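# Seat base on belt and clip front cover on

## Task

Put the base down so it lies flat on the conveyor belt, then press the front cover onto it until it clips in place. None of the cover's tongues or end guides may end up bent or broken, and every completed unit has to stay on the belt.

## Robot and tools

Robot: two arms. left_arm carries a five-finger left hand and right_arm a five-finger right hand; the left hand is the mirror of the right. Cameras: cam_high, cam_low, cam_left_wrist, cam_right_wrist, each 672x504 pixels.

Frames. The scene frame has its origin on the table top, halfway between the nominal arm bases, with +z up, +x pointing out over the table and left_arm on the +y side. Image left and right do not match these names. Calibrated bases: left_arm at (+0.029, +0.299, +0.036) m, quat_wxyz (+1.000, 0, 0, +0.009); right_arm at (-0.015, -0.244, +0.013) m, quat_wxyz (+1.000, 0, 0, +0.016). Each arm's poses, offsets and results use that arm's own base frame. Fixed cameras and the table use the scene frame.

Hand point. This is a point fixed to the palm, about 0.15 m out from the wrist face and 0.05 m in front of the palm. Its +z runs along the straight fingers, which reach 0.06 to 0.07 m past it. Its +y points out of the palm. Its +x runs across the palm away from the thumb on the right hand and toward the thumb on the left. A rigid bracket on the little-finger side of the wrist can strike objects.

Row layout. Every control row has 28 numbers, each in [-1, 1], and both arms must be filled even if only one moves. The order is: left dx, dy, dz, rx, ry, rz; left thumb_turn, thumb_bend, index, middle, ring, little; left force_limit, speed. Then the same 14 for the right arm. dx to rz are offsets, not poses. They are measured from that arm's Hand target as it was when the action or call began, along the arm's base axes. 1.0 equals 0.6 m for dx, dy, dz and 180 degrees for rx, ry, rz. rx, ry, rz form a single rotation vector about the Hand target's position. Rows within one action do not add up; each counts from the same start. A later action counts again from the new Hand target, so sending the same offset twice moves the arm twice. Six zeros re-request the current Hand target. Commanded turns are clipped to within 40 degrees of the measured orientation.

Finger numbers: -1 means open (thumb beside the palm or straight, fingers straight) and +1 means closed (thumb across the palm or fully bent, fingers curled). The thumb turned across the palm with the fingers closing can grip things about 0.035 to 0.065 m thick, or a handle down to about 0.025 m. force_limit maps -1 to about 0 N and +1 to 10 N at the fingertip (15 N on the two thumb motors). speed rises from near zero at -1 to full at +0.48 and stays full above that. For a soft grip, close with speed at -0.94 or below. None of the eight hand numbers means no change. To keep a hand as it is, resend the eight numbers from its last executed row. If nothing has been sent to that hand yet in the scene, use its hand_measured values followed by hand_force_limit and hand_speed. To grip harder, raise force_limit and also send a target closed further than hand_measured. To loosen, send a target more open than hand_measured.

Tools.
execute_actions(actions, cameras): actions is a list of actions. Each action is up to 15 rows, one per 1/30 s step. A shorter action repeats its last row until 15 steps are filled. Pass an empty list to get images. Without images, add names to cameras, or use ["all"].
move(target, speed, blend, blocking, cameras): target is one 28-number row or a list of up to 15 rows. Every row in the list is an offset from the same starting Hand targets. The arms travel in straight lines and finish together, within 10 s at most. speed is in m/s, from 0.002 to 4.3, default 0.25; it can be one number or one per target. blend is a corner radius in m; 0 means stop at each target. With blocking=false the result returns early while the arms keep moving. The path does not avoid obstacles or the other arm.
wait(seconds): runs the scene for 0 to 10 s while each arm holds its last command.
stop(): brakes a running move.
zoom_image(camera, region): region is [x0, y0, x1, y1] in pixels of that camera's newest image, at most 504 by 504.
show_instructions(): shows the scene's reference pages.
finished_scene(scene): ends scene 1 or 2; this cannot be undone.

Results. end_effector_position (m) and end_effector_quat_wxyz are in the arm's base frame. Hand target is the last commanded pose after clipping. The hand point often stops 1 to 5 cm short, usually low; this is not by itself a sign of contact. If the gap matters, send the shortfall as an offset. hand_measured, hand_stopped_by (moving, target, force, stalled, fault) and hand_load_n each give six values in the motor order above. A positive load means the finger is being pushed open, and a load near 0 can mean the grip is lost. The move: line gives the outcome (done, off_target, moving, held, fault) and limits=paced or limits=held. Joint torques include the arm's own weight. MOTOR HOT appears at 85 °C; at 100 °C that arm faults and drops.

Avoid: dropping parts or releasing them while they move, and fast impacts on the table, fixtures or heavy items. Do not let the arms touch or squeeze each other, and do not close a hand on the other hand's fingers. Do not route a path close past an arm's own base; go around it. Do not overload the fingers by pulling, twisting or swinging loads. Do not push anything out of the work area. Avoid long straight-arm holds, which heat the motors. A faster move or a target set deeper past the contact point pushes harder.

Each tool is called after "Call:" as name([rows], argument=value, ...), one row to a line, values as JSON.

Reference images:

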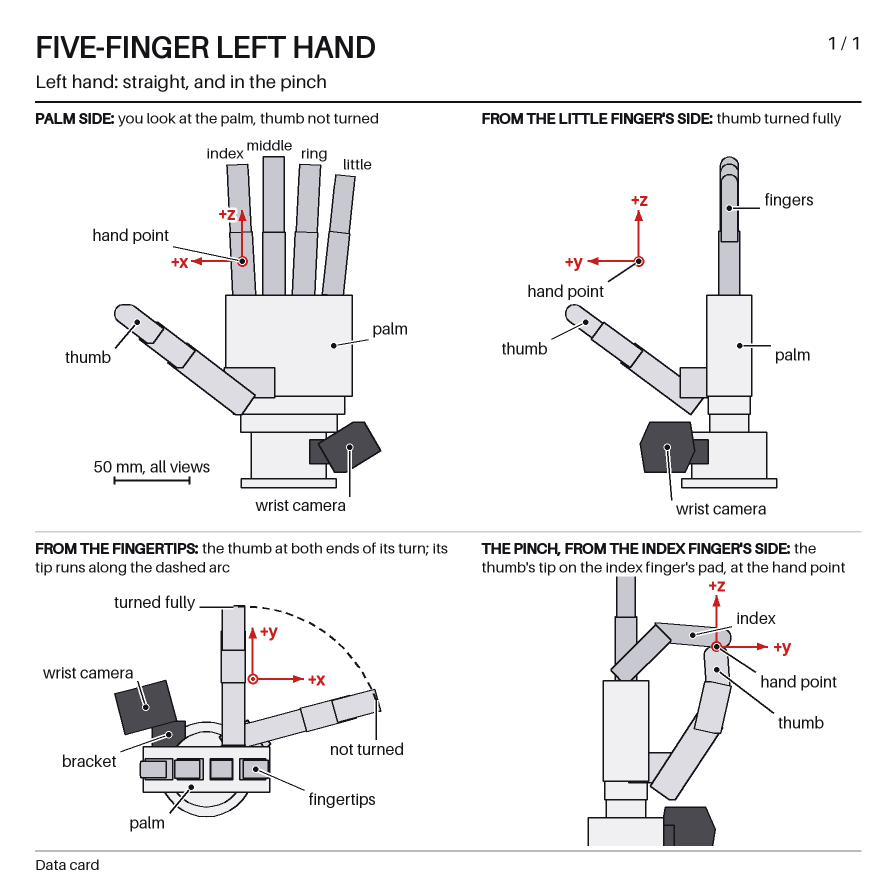

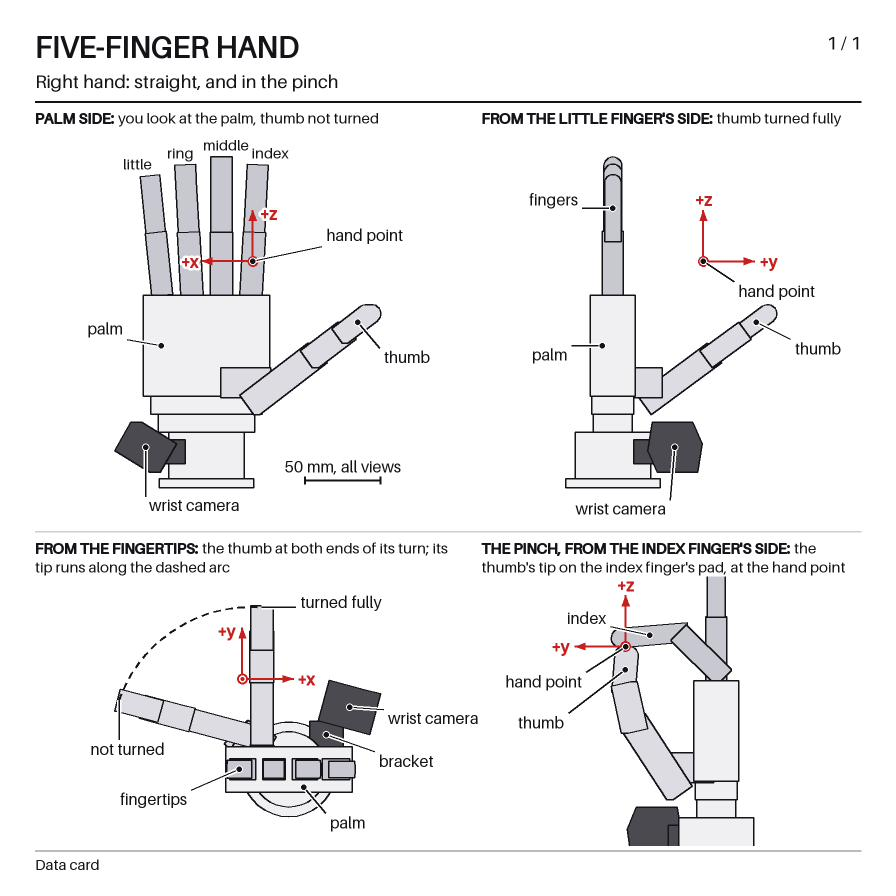

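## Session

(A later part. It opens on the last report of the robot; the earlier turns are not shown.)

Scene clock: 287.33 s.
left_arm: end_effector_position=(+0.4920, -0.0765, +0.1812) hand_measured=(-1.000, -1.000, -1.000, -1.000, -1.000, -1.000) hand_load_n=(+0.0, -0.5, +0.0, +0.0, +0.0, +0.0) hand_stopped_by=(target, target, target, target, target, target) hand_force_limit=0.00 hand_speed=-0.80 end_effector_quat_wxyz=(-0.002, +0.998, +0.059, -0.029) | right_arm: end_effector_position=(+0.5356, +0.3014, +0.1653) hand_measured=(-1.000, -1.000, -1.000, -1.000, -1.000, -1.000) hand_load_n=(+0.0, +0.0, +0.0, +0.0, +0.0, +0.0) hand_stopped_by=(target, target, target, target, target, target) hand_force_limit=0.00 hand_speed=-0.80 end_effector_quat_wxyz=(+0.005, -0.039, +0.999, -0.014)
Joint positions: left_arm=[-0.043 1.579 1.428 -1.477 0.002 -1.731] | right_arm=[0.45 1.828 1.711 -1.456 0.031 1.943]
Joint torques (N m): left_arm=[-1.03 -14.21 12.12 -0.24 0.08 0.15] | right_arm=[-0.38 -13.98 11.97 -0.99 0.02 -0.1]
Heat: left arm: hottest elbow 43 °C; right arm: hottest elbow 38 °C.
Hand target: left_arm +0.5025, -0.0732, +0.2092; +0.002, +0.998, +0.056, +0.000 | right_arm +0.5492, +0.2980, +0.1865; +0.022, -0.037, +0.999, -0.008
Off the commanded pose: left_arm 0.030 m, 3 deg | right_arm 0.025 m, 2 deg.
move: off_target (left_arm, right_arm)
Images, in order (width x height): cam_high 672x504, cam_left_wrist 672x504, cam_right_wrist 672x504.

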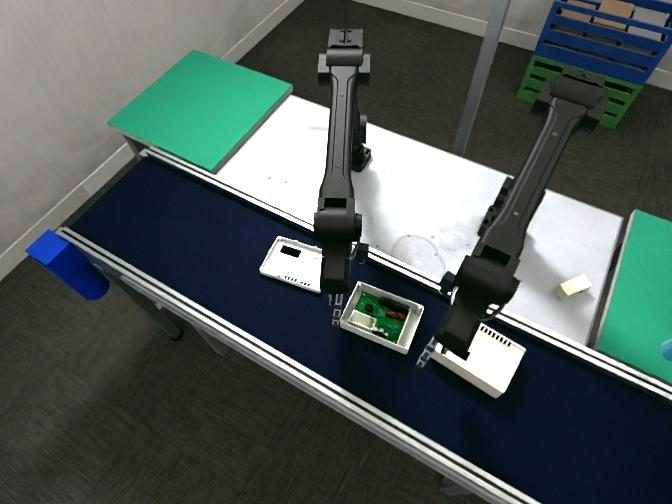

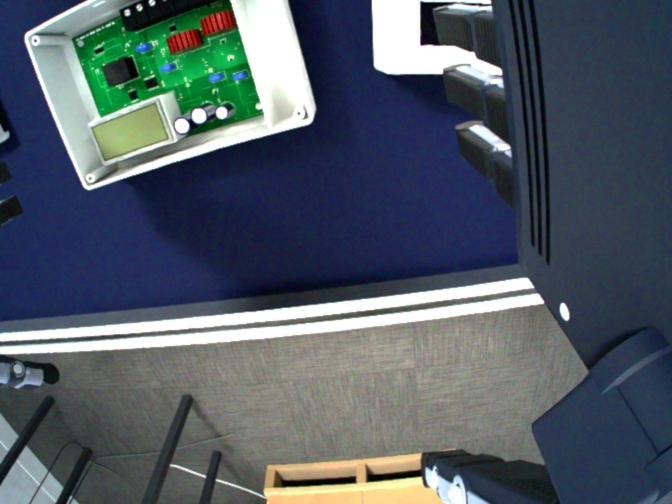

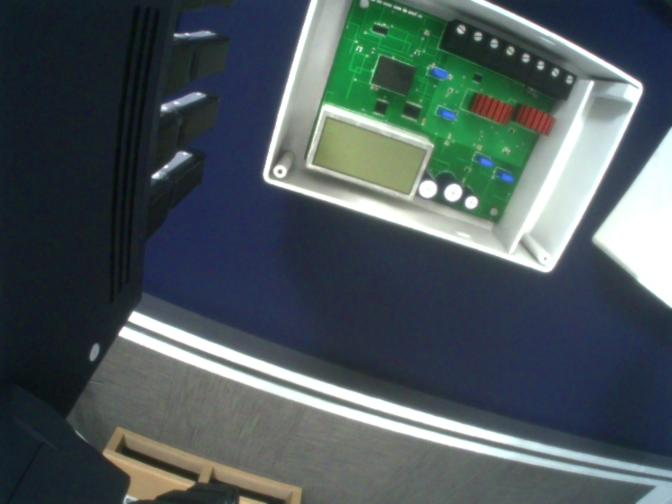

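Call:
move(target=[-0.191,-0.4565,-0.125,-0.1073,-0.0285,-0.0744,-1,-1,-1,-1,-1,-1,0,-0.8, -0.06,-0.512,-0.049,0.1138,0.0111,0.1012,-1,-1,-1,-1,-1,-1,0,-0.8], speed=0.15, cameras=["cam_left_wrist","cam_right_wrist","cam_high"])

Scene clock: 300.13 s.
left_arm: end_effector_position=(+0.3883, -0.3433, +0.1331) hand_measured=(-1.000, -1.000, -1.000, -1.000, -1.000, -1.000) hand_load_n=(+0.5, -0.5, -0.5, +0.0, +0.0, +0.0) hand_stopped_by=(target, target, target, target, target, target) hand_force_limit=0.00 hand_speed=-0.80 end_effector_quat_wxyz=(+0.167, +0.983, -0.065, +0.032) | right_arm: end_effector_position=(+0.5026, -0.0053, +0.1490) hand_measured=(-1.000, -1.000, -1.000, -1.000, -1.000, -1.000) hand_load_n=(+0.0, +0.0, +0.0, +0.0, +0.0, +0.0) hand_stopped_by=(target, target, target, target, target, target) hand_force_limit=0.00 hand_speed=-0.80 end_effector_quat_wxyz=(+0.003, -0.183, +0.967, +0.176)
Joint positions: left_arm=[-0.547 1.47 1.073 -0.956 0.266 -2.016] | right_arm=[-0.26 1.784 1.506 -1.446 -0.321 0.912]
Joint torques (N m): left_arm=[-2.14 -10.93 8.03 1.07 0.34 -0.22] | right_arm=[0.56 -11.52 11.15 -1.26 -0.49 -0.1]
Heat: left arm: hottest elbow 42 °C; right arm: hottest elbow 40 °C.
Hand target: left_arm +0.3879, -0.3471, +0.1340; +0.171, +0.983, -0.062, +0.035 | right_arm +0.5131, -0.0093, +0.1572; +0.012, -0.189, +0.967, +0.173
Off the commanded pose: left_arm 0.004 m, 1 deg | right_arm 0.014 m, 1 deg.
move: off_target (right_arm)
Images, in order (width x height): cam_high 672x504, cam_left_wrist 672x504, cam_right_wrist 672x504.

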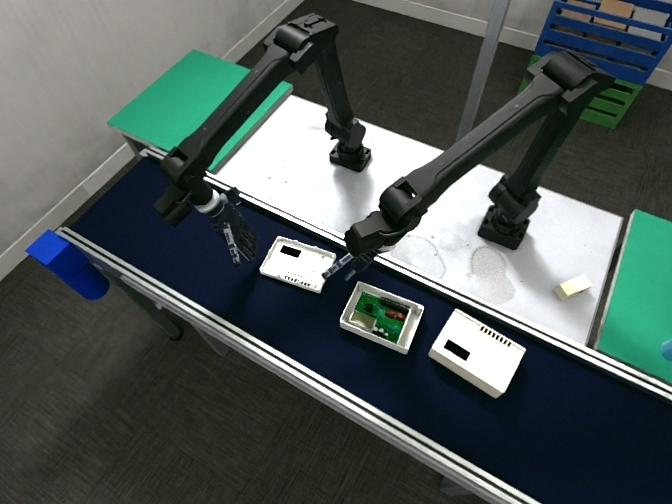

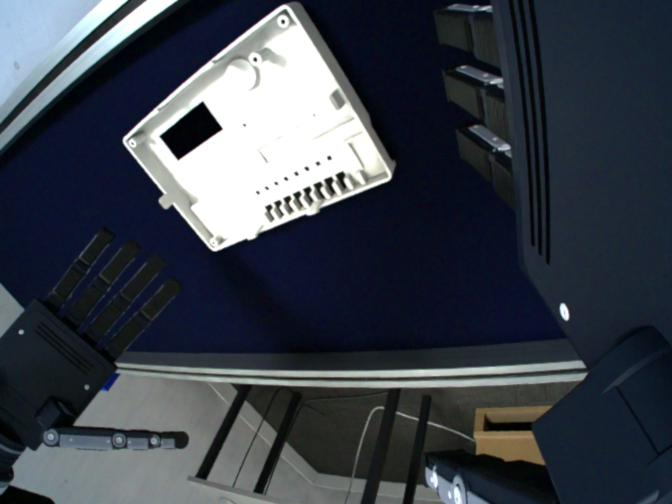

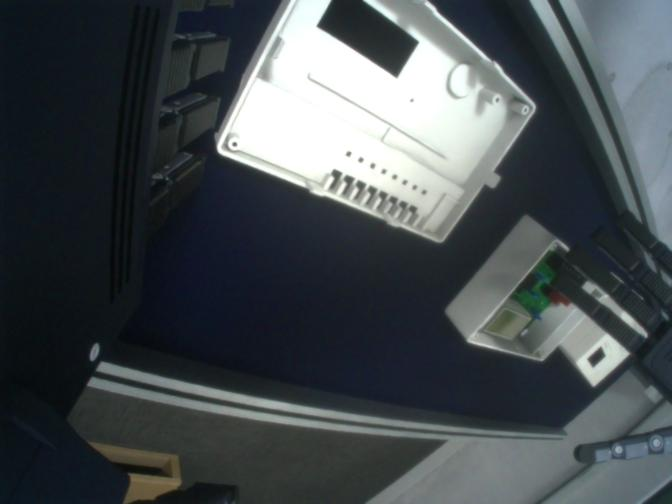

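Call:
zoom_image(camera="cam_left_wrist", region=[110, 0, 410, 260])

Call:
zoom_image(camera="cam_right_wrist", region=[200, 0, 550, 260])

Scaled by 1.680 from the camera's 672x504 image, which has a finer 960x720 frame.

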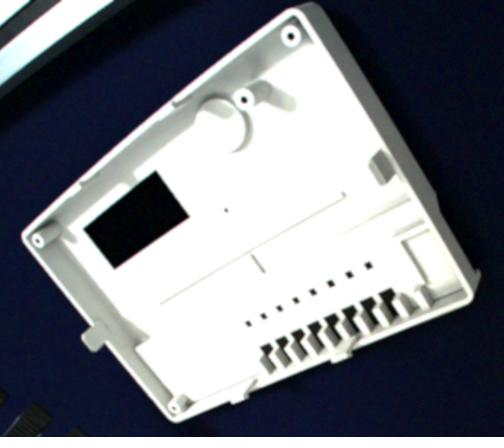

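Scaled by 1.440 from the camera's 672x504 image, which has a finer 960x720 frame.

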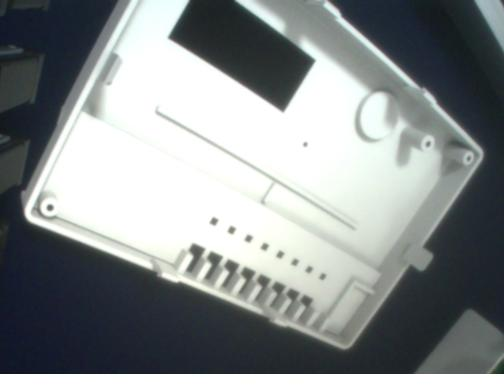

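Call:
move([
  [0.02,-0.0815,-0.05,0,0,0,-1,-1,-1,-1,-1,-1,0,-0.8, -0.027,0.0105,-0.03,0,0,0,-1,-1,-1,-1,-1,-1,0,-0.8],
  [0.02,-0.0815,-0.11,0,0,0,-1,-1,-1,-1,-1,-1,0,-0.8, -0.027,0.0105,-0.08,0,0,0,-1,-1,-1,-1,-1,-1,0,-0.8],
], speed=0.1, cameras=["cam_left_wrist","cam_right_wrist"])

Scene clock: 321.47 s.
left_arm: end_effector_position=(+0.3976, -0.3887, +0.0645) hand_measured=(-1.000, -1.000, -1.000, -1.000, -1.000, -1.000) hand_load_n=(+0.0, +0.0, +0.0, +0.0, +0.0, +0.0) hand_stopped_by=(target, target, target, target, target, target) hand_force_limit=0.00 hand_speed=-0.80 end_effector_quat_wxyz=(+0.168, +0.983, -0.070, +0.026) | right_arm: end_effector_position=(+0.4960, -0.0035, +0.1171) hand_measured=(-1.000, -1.000, -1.000, -1.000, -1.000, -1.000) hand_load_n=(+0.0, +0.0, +0.0, +0.0, +0.0, +0.0) hand_stopped_by=(target, target, target, target, target, target) hand_force_limit=0.00 hand_speed=-0.80 end_effector_quat_wxyz=(+0.014, -0.186, +0.968, +0.171)
Joint positions: left_arm=[-0.618 1.642 1.073 -0.776 0.258 -2.076] | right_arm=[-0.26 1.778 1.413 -1.333 -0.321 0.911]
Joint torques (N m): left_arm=[-2.37 -12.63 8.31 1.11 0.17 -0.2] | right_arm=[0.97 -11.11 7.1 -0.34 -0.51 -0.07]
Heat: left arm: hottest elbow 39 °C; right arm: hottest elbow 38 °C.
Hand target: left_arm +0.3999, -0.3960, +0.0682; +0.171, +0.983, -0.062, +0.035 | right_arm +0.4968, -0.0030, +0.1090; +0.012, -0.189, +0.966, +0.173
Off the commanded pose: left_arm 0.008 m, 1 deg | right_arm 0.008 m, 1 deg.
joint sent to its limit (left arm) — joint 6 (wrist roll), lower limit. The joint targets still meet the commanded pose.
move: done
Images, in order (width x height): cam_left_wrist 672x504, cam_right_wrist 672x504.

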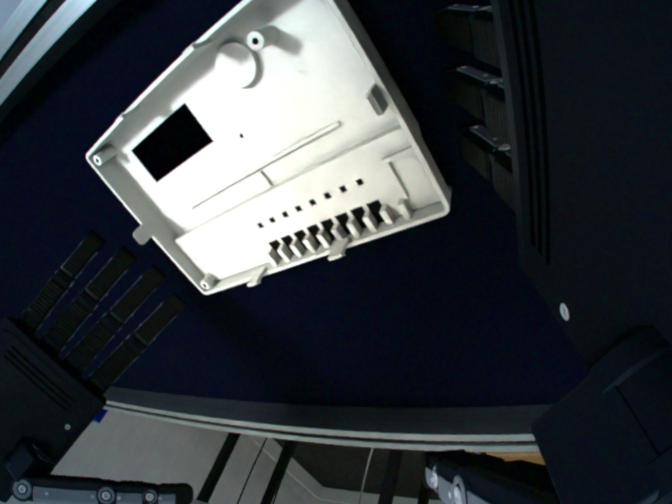

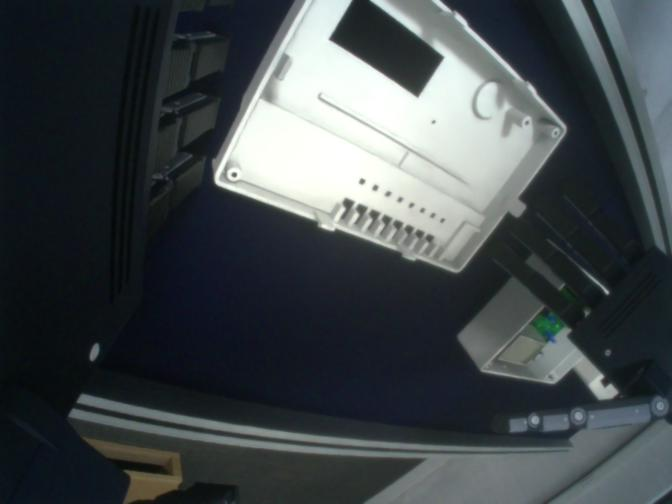

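Call:
move(target=[0,0,-0.018,0,0,0,-1,-1,-1,-1,-1,-1,0,-0.8, 0,0,-0.032,0,0,0,-1,-1,-1,-1,-1,-1,0,-0.8], speed=0.05, cameras=["cam_left_wrist","cam_right_wrist","cam_low","cam_high"])

Scene clock: 324.03 s.
left_arm: end_effector_position=(+0.4017, -0.3915, +0.0633) hand_measured=(-1.000, -1.000, -1.000, -1.000, -1.000, -1.000) hand_load_n=(+0.0, +0.0, +0.0, +0.0, +0.0, +0.0) hand_stopped_by=(target, target, target, target, target, target) hand_force_limit=0.00 hand_speed=-0.80 end_effector_quat_wxyz=(+0.172, +0.982, -0.071, +0.033) | right_arm: end_effector_position=(+0.4958, -0.0033, +0.0973) hand_measured=(-1.000, -1.000, -1.000, -1.000, -1.000, -1.000) hand_load_n=(+0.0, +0.0, +0.0, +0.0, +0.5, +0.0) hand_stopped_by=(target, target, target, target, target, target) hand_force_limit=0.00 hand_speed=-0.80 end_effector_quat_wxyz=(+0.013, -0.185, +0.967, +0.172)
Joint positions: left_arm=[-0.618 1.649 1.073 -0.753 0.258 -2.076] | right_arm=[-0.26 1.799 1.386 -1.288 -0.322 0.911]
Joint torques (N m): left_arm=[-2.32 -11.81 7.2 1.33 0.15 -0.2] | right_arm=[0.85 -11.28 6.91 -0.32 -0.45 -0.07]
Heat: left arm: hottest elbow 39 °C; right arm: hottest elbow 38 °C.
Hand target: left_arm +0.3999, -0.3960, +0.0573; +0.171, +0.983, -0.062, +0.035 | right_arm +0.4968, -0.0030, +0.0899; +0.012, -0.189, +0.966, +0.173
Off the commanded pose: left_arm 0.008 m, 1 deg | right_arm 0.008 m, 0 deg.
joint sent to its limit (left arm) — joint 6 (wrist roll), lower limit. The joint targets still meet the commanded pose.
move: done

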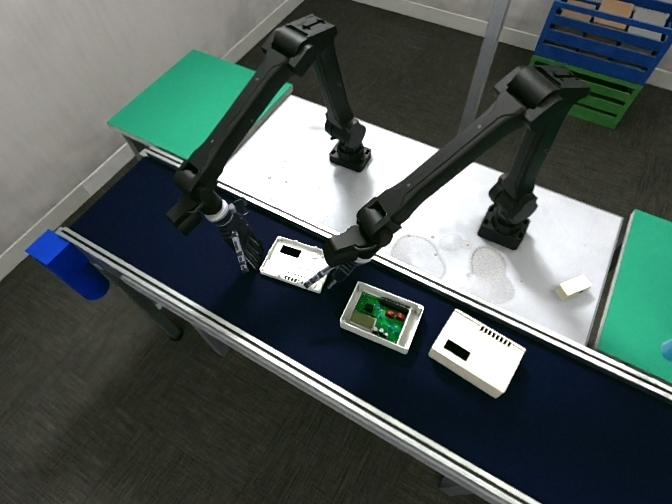

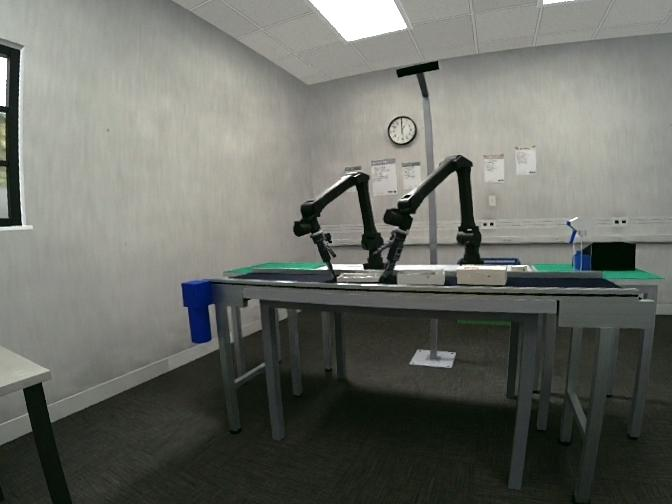

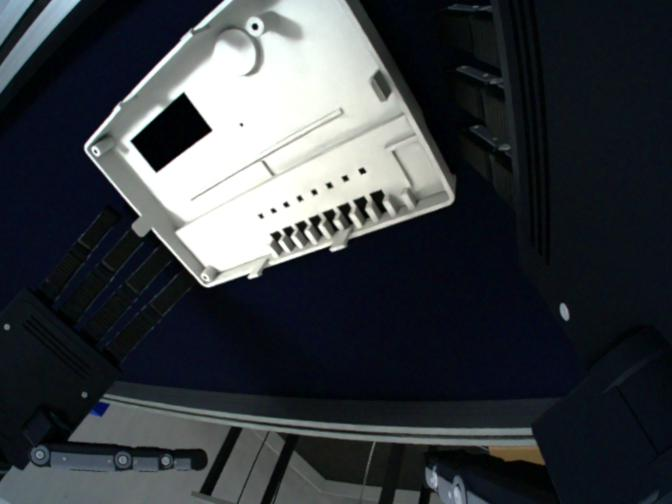

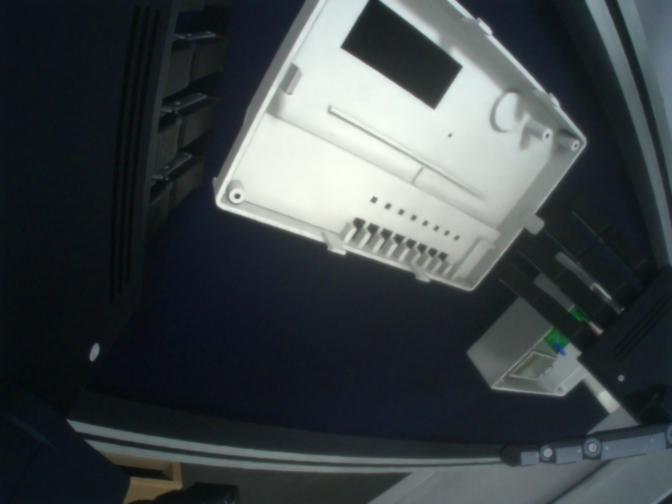

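Call:
zoom_image(camera="cam_low", region=[300, 240, 440, 300])

Call:
zoom_image(camera="cam_left_wrist", region=[400, 80, 540, 220])

Call:
zoom_image(camera="cam_right_wrist", region=[150, 60, 290, 240])

Scaled by 3.600 from the camera's 672x504 image, which has a finer 960x720 frame.

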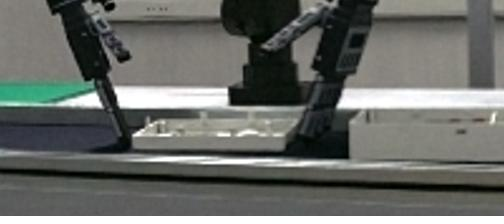

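Scaled by 3.600 from the camera's 672x504 image, which has a finer 960x720 frame.

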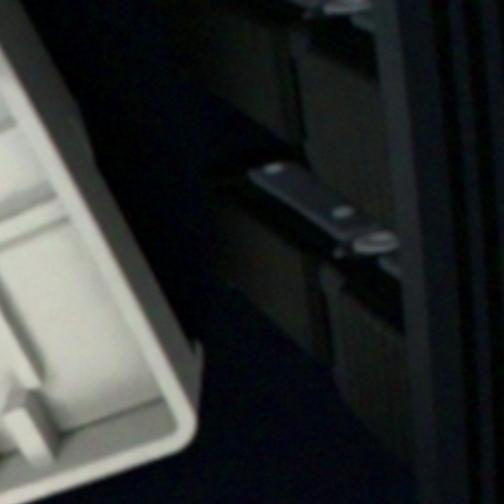

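Scaled by 2.800 from the camera's 672x504 image, which has a finer 960x720 frame.

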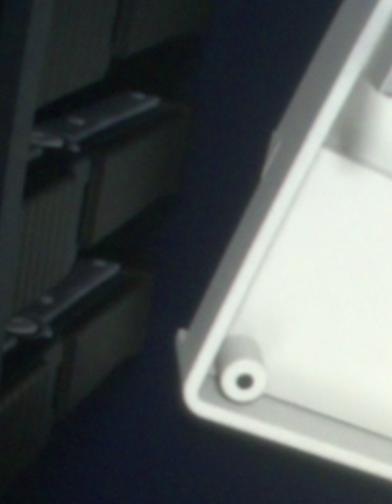

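Call:
move(target=[0.008,-0.058,0,0,0,0,-1,-1,-1,-1,-1,-1,0,-0.8, -0.007,0.058,0,0,0,0,-1,-1,-1,-1,-1,-1,0,-0.8], speed=0.05, cameras=["cam_left_wrist","cam_right_wrist"])

Scene clock: 329.73 s.
left_arm: end_effector_position=(+0.4006, -0.3964, +0.0610) hand_measured=(-1.000, -1.000, -1.000, -1.000, -1.000, -1.000) hand_load_n=(+0.0, +0.0, +0.0, +1.0, +0.0, +0.0) hand_stopped_by=(target, target, target, target, target, target) hand_force_limit=0.00 hand_speed=-0.80 end_effector_quat_wxyz=(+0.162, +0.984, -0.073, +0.026) | right_arm: end_effector_position=(+0.4952, +0.0150, +0.0966) hand_measured=(-1.000, -1.000, -1.000, -1.000, -1.000, -1.000) hand_load_n=(+0.0, +0.0, +0.0, +0.0, +0.0, +0.0) hand_stopped_by=(target, target, target, target, target, target) hand_force_limit=0.00 hand_speed=-0.80 end_effector_quat_wxyz=(+0.018, -0.182, +0.969, +0.166)
Joint positions: left_arm=[-0.63 1.665 1.096 -0.782 0.247 -2.08] | right_arm=[-0.223 1.773 1.352 -1.252 -0.321 0.96]
Joint torques (N m): left_arm=[-4.31 -8.7 12.22 1.69 0.77 -0.15] | right_arm=[3.08 -11.52 5.94 -0.36 -0.84 0.11]
Motor temperatures (°C): left_arm=[28 27 38 22 18 20] | right_arm=[28 28 38 21 20 20]
Heat: left arm: hottest elbow 38 °C; right arm: hottest elbow 38 °C.
Hand target: left_arm +0.4048, -0.4308, +0.0573; +0.171, +0.983, -0.062, +0.035 | right_arm +0.4928, +0.0318, +0.0900; +0.012, -0.189, +0.967, +0.173
Off the commanded pose: left_arm 0.035 m, 2 deg | right_arm 0.018 m, 1 deg.
joint sent to its limit (left arm) — joint 6 (wrist roll), lower limit. The joint targets are off in orientation, not in position.
move: off_target (left_arm, right_arm)
Images, in order (width x height): cam_left_wrist 672x504, cam_right_wrist 672x504.

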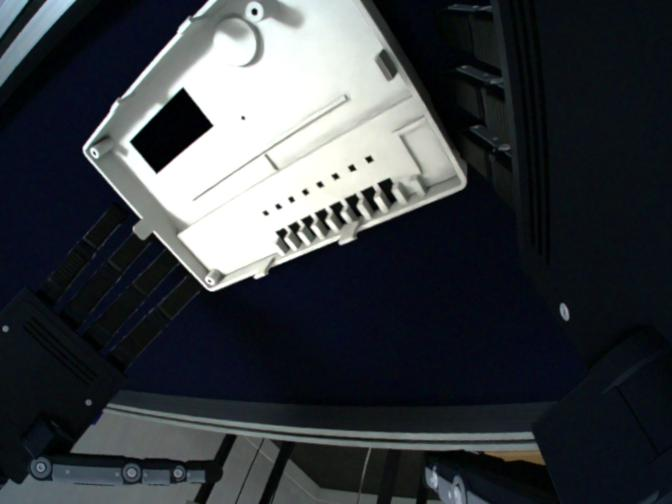

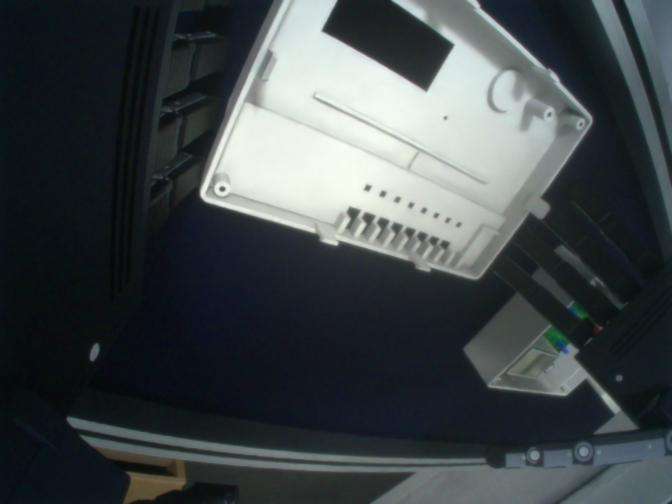

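Call:
move([
  [0.004,-0.025,0,0,0,0,-1,-1,-1,-1,-1,-1,0,-0.8, -0.004,0.03,0,0,0,0,-1,-1,-1,-1,-1,-1,0,-0.8],
  [0.004,-0.025,0.08,0,0,0,-1,-1,-1,-1,-1,-1,0,-0.8, -0.004,0.03,0.08,0,0,0,-1,-1,-1,-1,-1,-1,0,-0.8],
], speed=0.05, cameras=["cam_left_wrist","cam_right_wrist","cam_high"])

Scene clock: 334.43 s.
left_arm: end_effector_position=(+0.3889, -0.4020, +0.0624) hand_measured=(-1.000, -1.000, -1.000, -1.000, -1.000, -1.000) hand_load_n=(+0.0, +0.0, +0.5, +0.0, +0.0, +0.0) hand_stopped_by=(target, target, target, target, target, target) hand_force_limit=0.00 hand_speed=-0.80 end_effector_quat_wxyz=(+0.137, +0.988, -0.075, -0.009) | right_arm: end_effector_position=(+0.4860, +0.0220, +0.1219) hand_measured=(-1.000, -1.000, -1.000, -1.000, -1.000, -1.000) hand_load_n=(+0.0, -0.5, +0.0, +0.5, -0.5, +0.0) hand_stopped_by=(target, target, target, target, target, target) hand_force_limit=0.00 hand_speed=-0.80 end_effector_quat_wxyz=(+0.007, -0.162, +0.973, +0.162)
Joint positions: left_arm=[-0.654 1.686 1.156 -0.904 0.24 -2.089] | right_arm=[-0.209 1.721 1.357 -1.316 -0.307 1.014]
Joint torques (N m): left_arm=[-3.72 -13.74 15.15 1.17 1.3 -0.06] | right_arm=[4.54 -11.87 9.84 -1.76 -1.58 -0.08]
Heat: left arm: hottest elbow 39 °C; right arm: hottest elbow 38 °C.
Hand target: left_arm +0.4072, -0.4459, +0.1054; +0.171, +0.983, -0.062, +0.035 | right_arm +0.4902, +0.0498, +0.1379; +0.012, -0.189, +0.967, +0.173
Off the commanded pose: left_arm 0.064 m, 7 deg | right_arm 0.032 m, 3 deg.
joint sent to its limit (left arm) — joint 6 (wrist roll), lower limit. The joint targets are off in position and orientation.
move: off_target (left_arm, right_arm)
Images, in order (width x height): cam_high 672x504, cam_left_wrist 672x504, cam_right_wrist 672x504.

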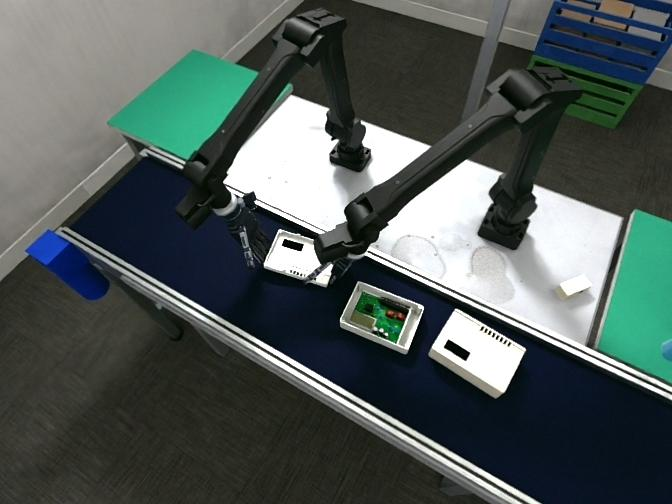

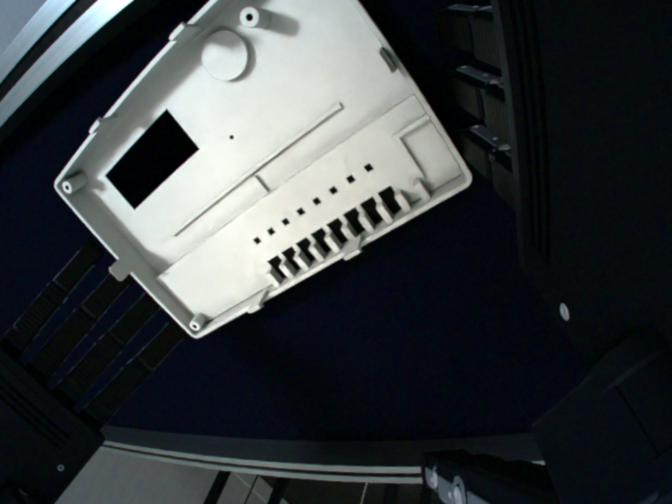

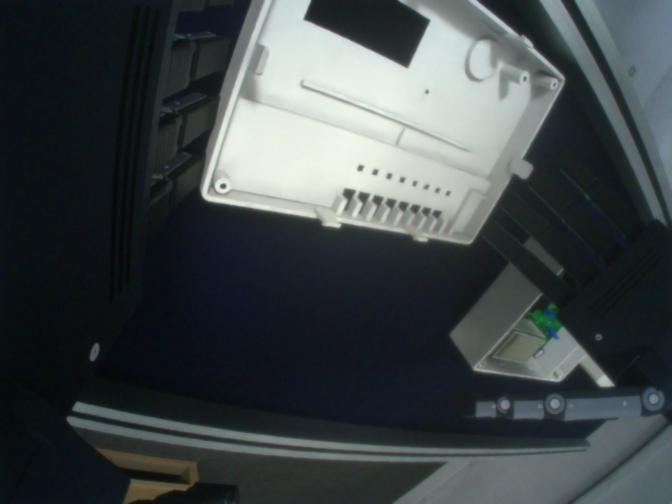

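Call:
move(target=[0.055,0.02,-0.025,0,0,-0.111,-1,-1,-1,-1,-1,-1,0,-0.8, -0.05,0.0,-0.013,0,0,-0.111,-1,-1,-1,-1,-1,-1,0,-0.8], speed=0.05, cameras=["cam_left_wrist","cam_right_wrist","cam_high"])

Scene clock: 341.60 s.
left_arm: end_effector_position=(+0.4229, -0.3988, +0.0603) hand_measured=(-1.000, -1.000, -1.000, -1.000, -1.000, -1.000) hand_load_n=(+0.0, +0.0, +1.0, -0.5, +0.0, -0.5) hand_stopped_by=(target, target, target, target, target, target) hand_force_limit=0.00 hand_speed=-0.80 end_effector_quat_wxyz=(+0.142, +0.969, -0.198, -0.029) | right_arm: end_effector_position=(+0.4603, +0.0253, +0.1241) hand_measured=(-1.000, -1.000, -1.000, -1.000, -1.000, -1.000) hand_load_n=(+0.0, +0.0, +1.0, +0.5, +0.0, +0.0) hand_stopped_by=(target, target, target, target, target, target) hand_force_limit=0.00 hand_speed=-0.80 end_effector_quat_wxyz=(+0.034, +0.006, +0.988, +0.149)
Joint positions: left_arm=[-0.571 1.818 1.333 -1.036 0.287 -1.745] | right_arm=[-0.209 1.526 1.127 -1.164 -0.308 1.375]
Joint torques (N m): left_arm=[-3.08 -14.33 14.46 1.03 1.78 0.36] | right_arm=[3.6 -9.52 6.98 -0.13 -2.16 -0.11]
Heat: left arm: hottest elbow 40 °C; right arm: hottest elbow 38 °C.
Hand target: left_arm +0.4402, -0.4337, +0.0903; +0.174, +0.957, -0.231, +0.005 | right_arm +0.4603, +0.0497, +0.1301; +0.042, -0.018, +0.985, +0.168
Off the commanded pose: left_arm 0.049 m, 7 deg | right_arm 0.025 m, 4 deg.
move: off_target (left_arm, right_arm)
Images, in order (width x height): cam_high 672x504, cam_left_wrist 672x504, cam_right_wrist 672x504.

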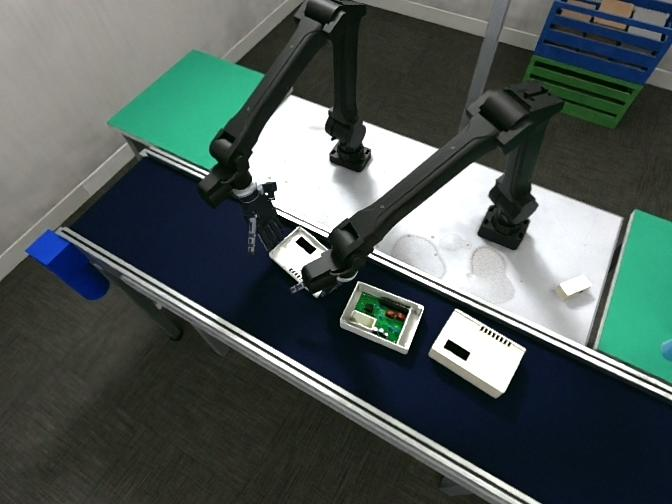

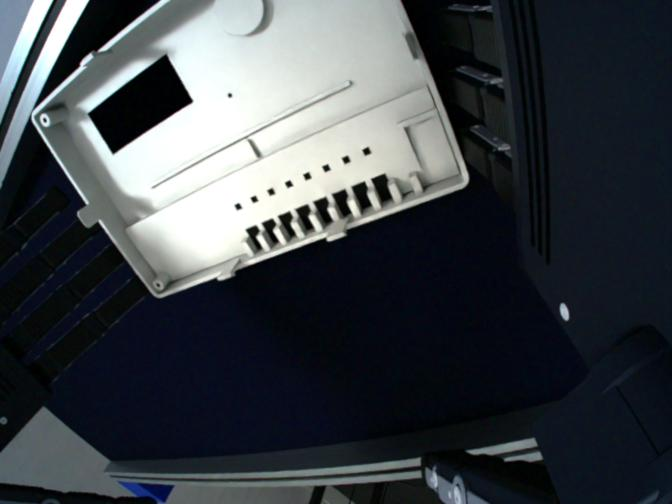

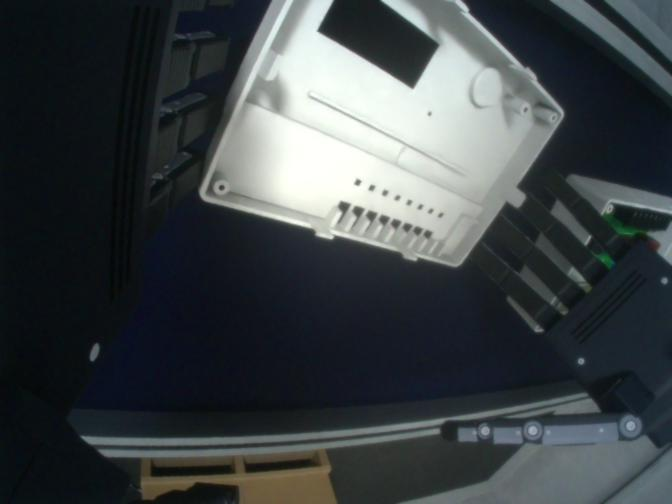

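Call:
move(target=[0.06,0.0,0.12,0,0,0,-1,-1,-1,-1,-1,-1,0,-0.8, 0.06,0.0,0.07,0,0,0,-1,-1,-1,-1,-1,-1,0,-0.8], speed=0.05, cameras=["cam_left_wrist","cam_right_wrist","cam_high"])

Scene clock: 345.83 s.
left_arm: end_effector_position=(+0.4666, -0.4045, +0.1289) hand_measured=(-1.000, -1.000, -1.000, -1.000, -1.000, -1.000) hand_load_n=(+0.0, +0.0, +0.0, +1.0, +0.0, +0.0) hand_stopped_by=(target, target, target, target, target, target) hand_force_limit=0.00 hand_speed=-0.80 end_effector_quat_wxyz=(+0.145, +0.968, -0.205, -0.023) | right_arm: end_effector_position=(+0.4824, +0.0213, +0.1561) hand_measured=(-1.000, -1.000, -1.000, -1.000, -1.000, -1.000) hand_load_n=(+0.0, +0.0, +1.0, +0.0, +0.0, +0.0) hand_stopped_by=(target, target, target, target, target, target) hand_force_limit=0.00 hand_speed=-0.80 end_effector_quat_wxyz=(+0.031, +0.012, +0.988, +0.153)
Joint positions: left_arm=[-0.536 1.847 1.566 -1.24 0.291 -1.697] | right_arm=[-0.209 1.555 1.248 -1.262 -0.313 1.387]
Joint torques (N m): left_arm=[-3.02 -15.85 14.67 0.42 1.84 0.25] | right_arm=[4.78 -8.94 11.7 -0.94 -1.96 -0.08]
Heat: left arm: hottest elbow 40 °C; right arm: hottest elbow 38 °C.
Hand target: left_arm +0.4761, -0.4338, +0.1623; +0.174, +0.957, -0.231, +0.004 | right_arm +0.4963, +0.0498, +0.1722; +0.042, -0.018, +0.985, +0.169
Off the commanded pose: left_arm 0.045 m, 6 deg | right_arm 0.035 m, 4 deg.
move: off_target (left_arm, right_arm)
Images, in order (width x height): cam_high 672x504, cam_left_wrist 672x504, cam_right_wrist 672x504.

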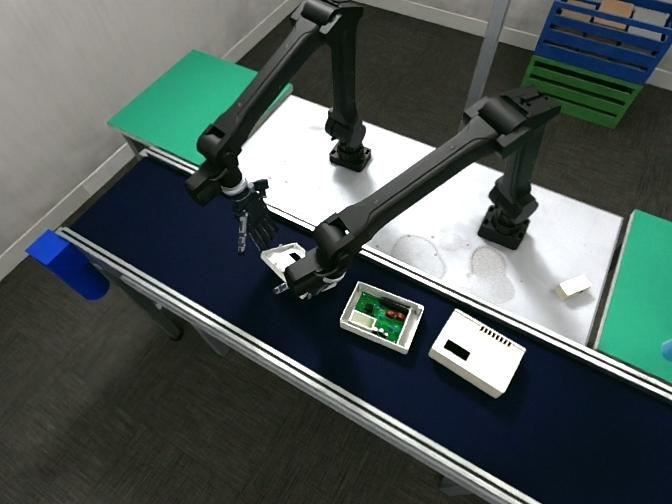

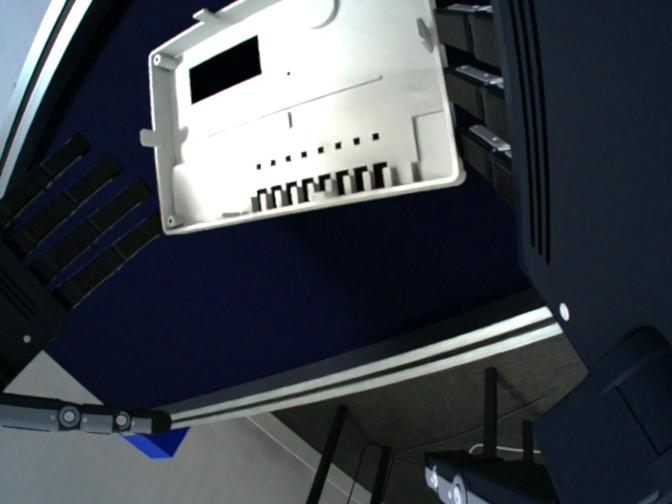

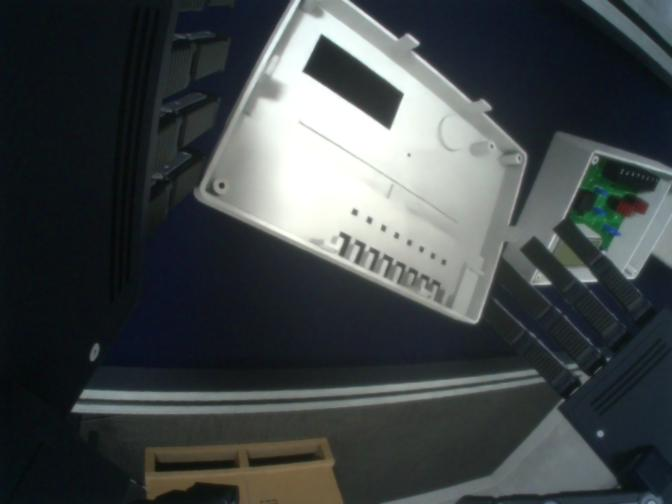

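Call:
move([
  [0.0,0.0,0.10,0,0,0,-1,-1,-1,-1,-1,-1,0,-0.8, 0.0,0.0,0.11,0,0,0,-1,-1,-1,-1,-1,-1,0,-0.8],
  [0.05,0.0,0.13,0,0,0,-1,-1,-1,-1,-1,-1,0,-0.8, 0.05,0.0,0.15,0,0,0,-1,-1,-1,-1,-1,-1,0,-0.8],
], speed=0.05, cameras=["cam_left_wrist","cam_right_wrist","cam_high","cam_low"])

Scene clock: 351.57 s.
left_arm: end_effector_position=(+0.5053, -0.4073, +0.2071) hand_measured=(-1.000, -1.000, -1.000, -1.000, -1.000, -1.000) hand_load_n=(+0.0, +0.0, +1.0, +0.0, +0.0, +0.0) hand_stopped_by=(target, target, target, target, target, target) hand_force_limit=0.00 hand_speed=-0.80 end_effector_quat_wxyz=(+0.148, +0.968, -0.200, -0.021) | right_arm: end_effector_position=(+0.5126, +0.0204, +0.2436) hand_measured=(-1.000, -1.000, -1.000, -1.000, -1.000, -1.000) hand_load_n=(+0.0, +0.0, +1.0, +0.0, +0.0, +0.0) hand_stopped_by=(target, target, target, target, target, target) hand_force_limit=0.00 hand_speed=-0.80 end_effector_quat_wxyz=(+0.027, +0.012, +0.987, +0.155)
Joint positions: left_arm=[-0.506 1.9 1.851 -1.471 0.296 -1.678] | right_arm=[-0.199 1.595 1.528 -1.509 -0.317 1.395]
Joint torques (N m): left_arm=[-3.25 -17.44 14.68 0.18 1.77 0.38] | right_arm=[4.72 -9.82 12.64 -0.87 -1.8 -0.06]
Heat: left arm: hottest elbow 41 °C; right arm: hottest elbow 38 °C.
Hand target: left_arm +0.5062, -0.4337, +0.2404; +0.174, +0.957, -0.231, +0.004 | right_arm +0.5264, +0.0498, +0.2621; +0.042, -0.018, +0.985, +0.168
Off the commanded pose: left_arm 0.042 m, 6 deg | right_arm 0.037 m, 4 deg.
move: off_target (left_arm, right_arm)

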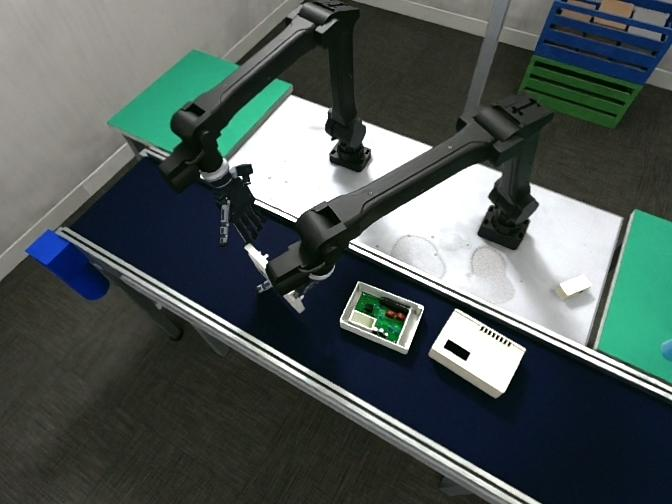

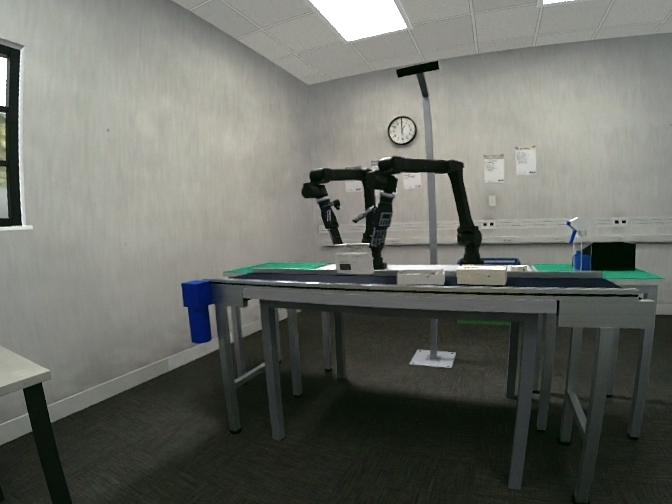

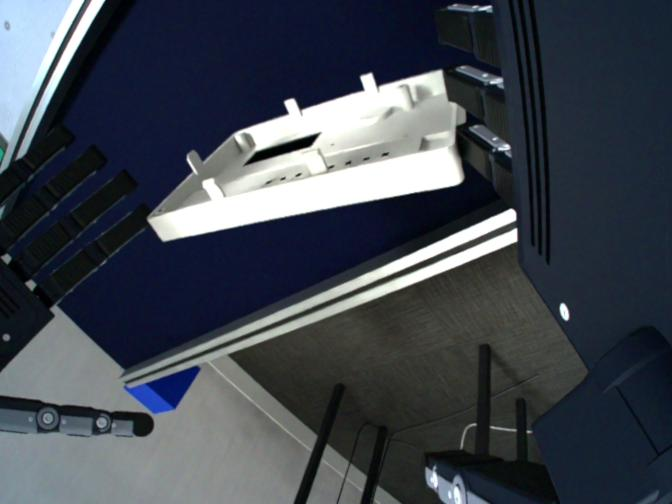

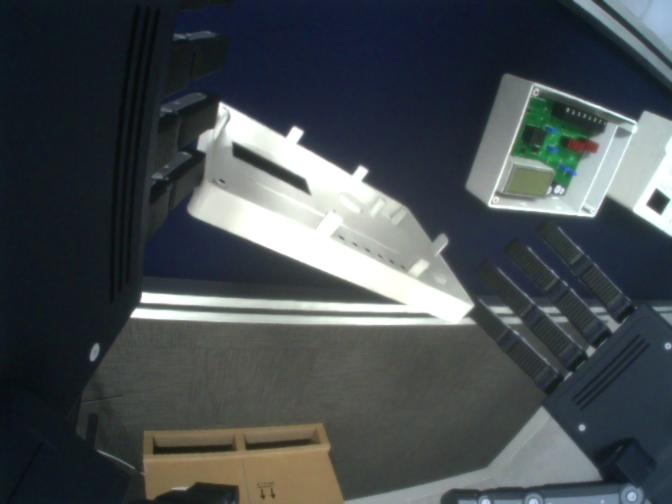

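Call:
zoom_image(camera="cam_low", region=[310, 180, 450, 300])

Call:
zoom_image(camera="cam_high", region=[200, 200, 400, 340])

Scaled by 3.600 from the camera's 672x504 image, which has a finer 960x720 frame.

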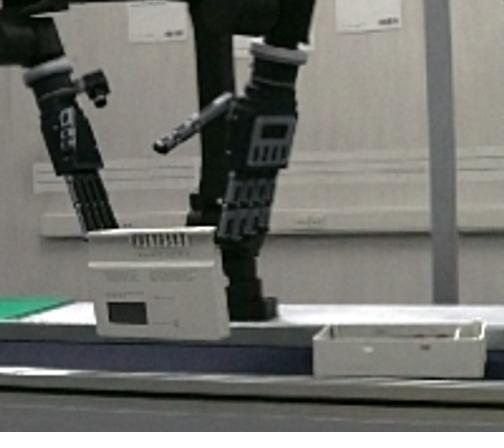

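Scaled by 2.520 from the camera's 672x504 image, which has a finer 960x720 frame.

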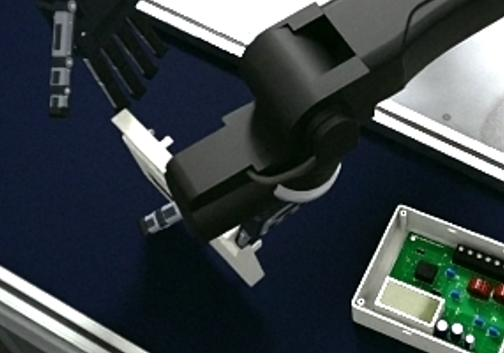

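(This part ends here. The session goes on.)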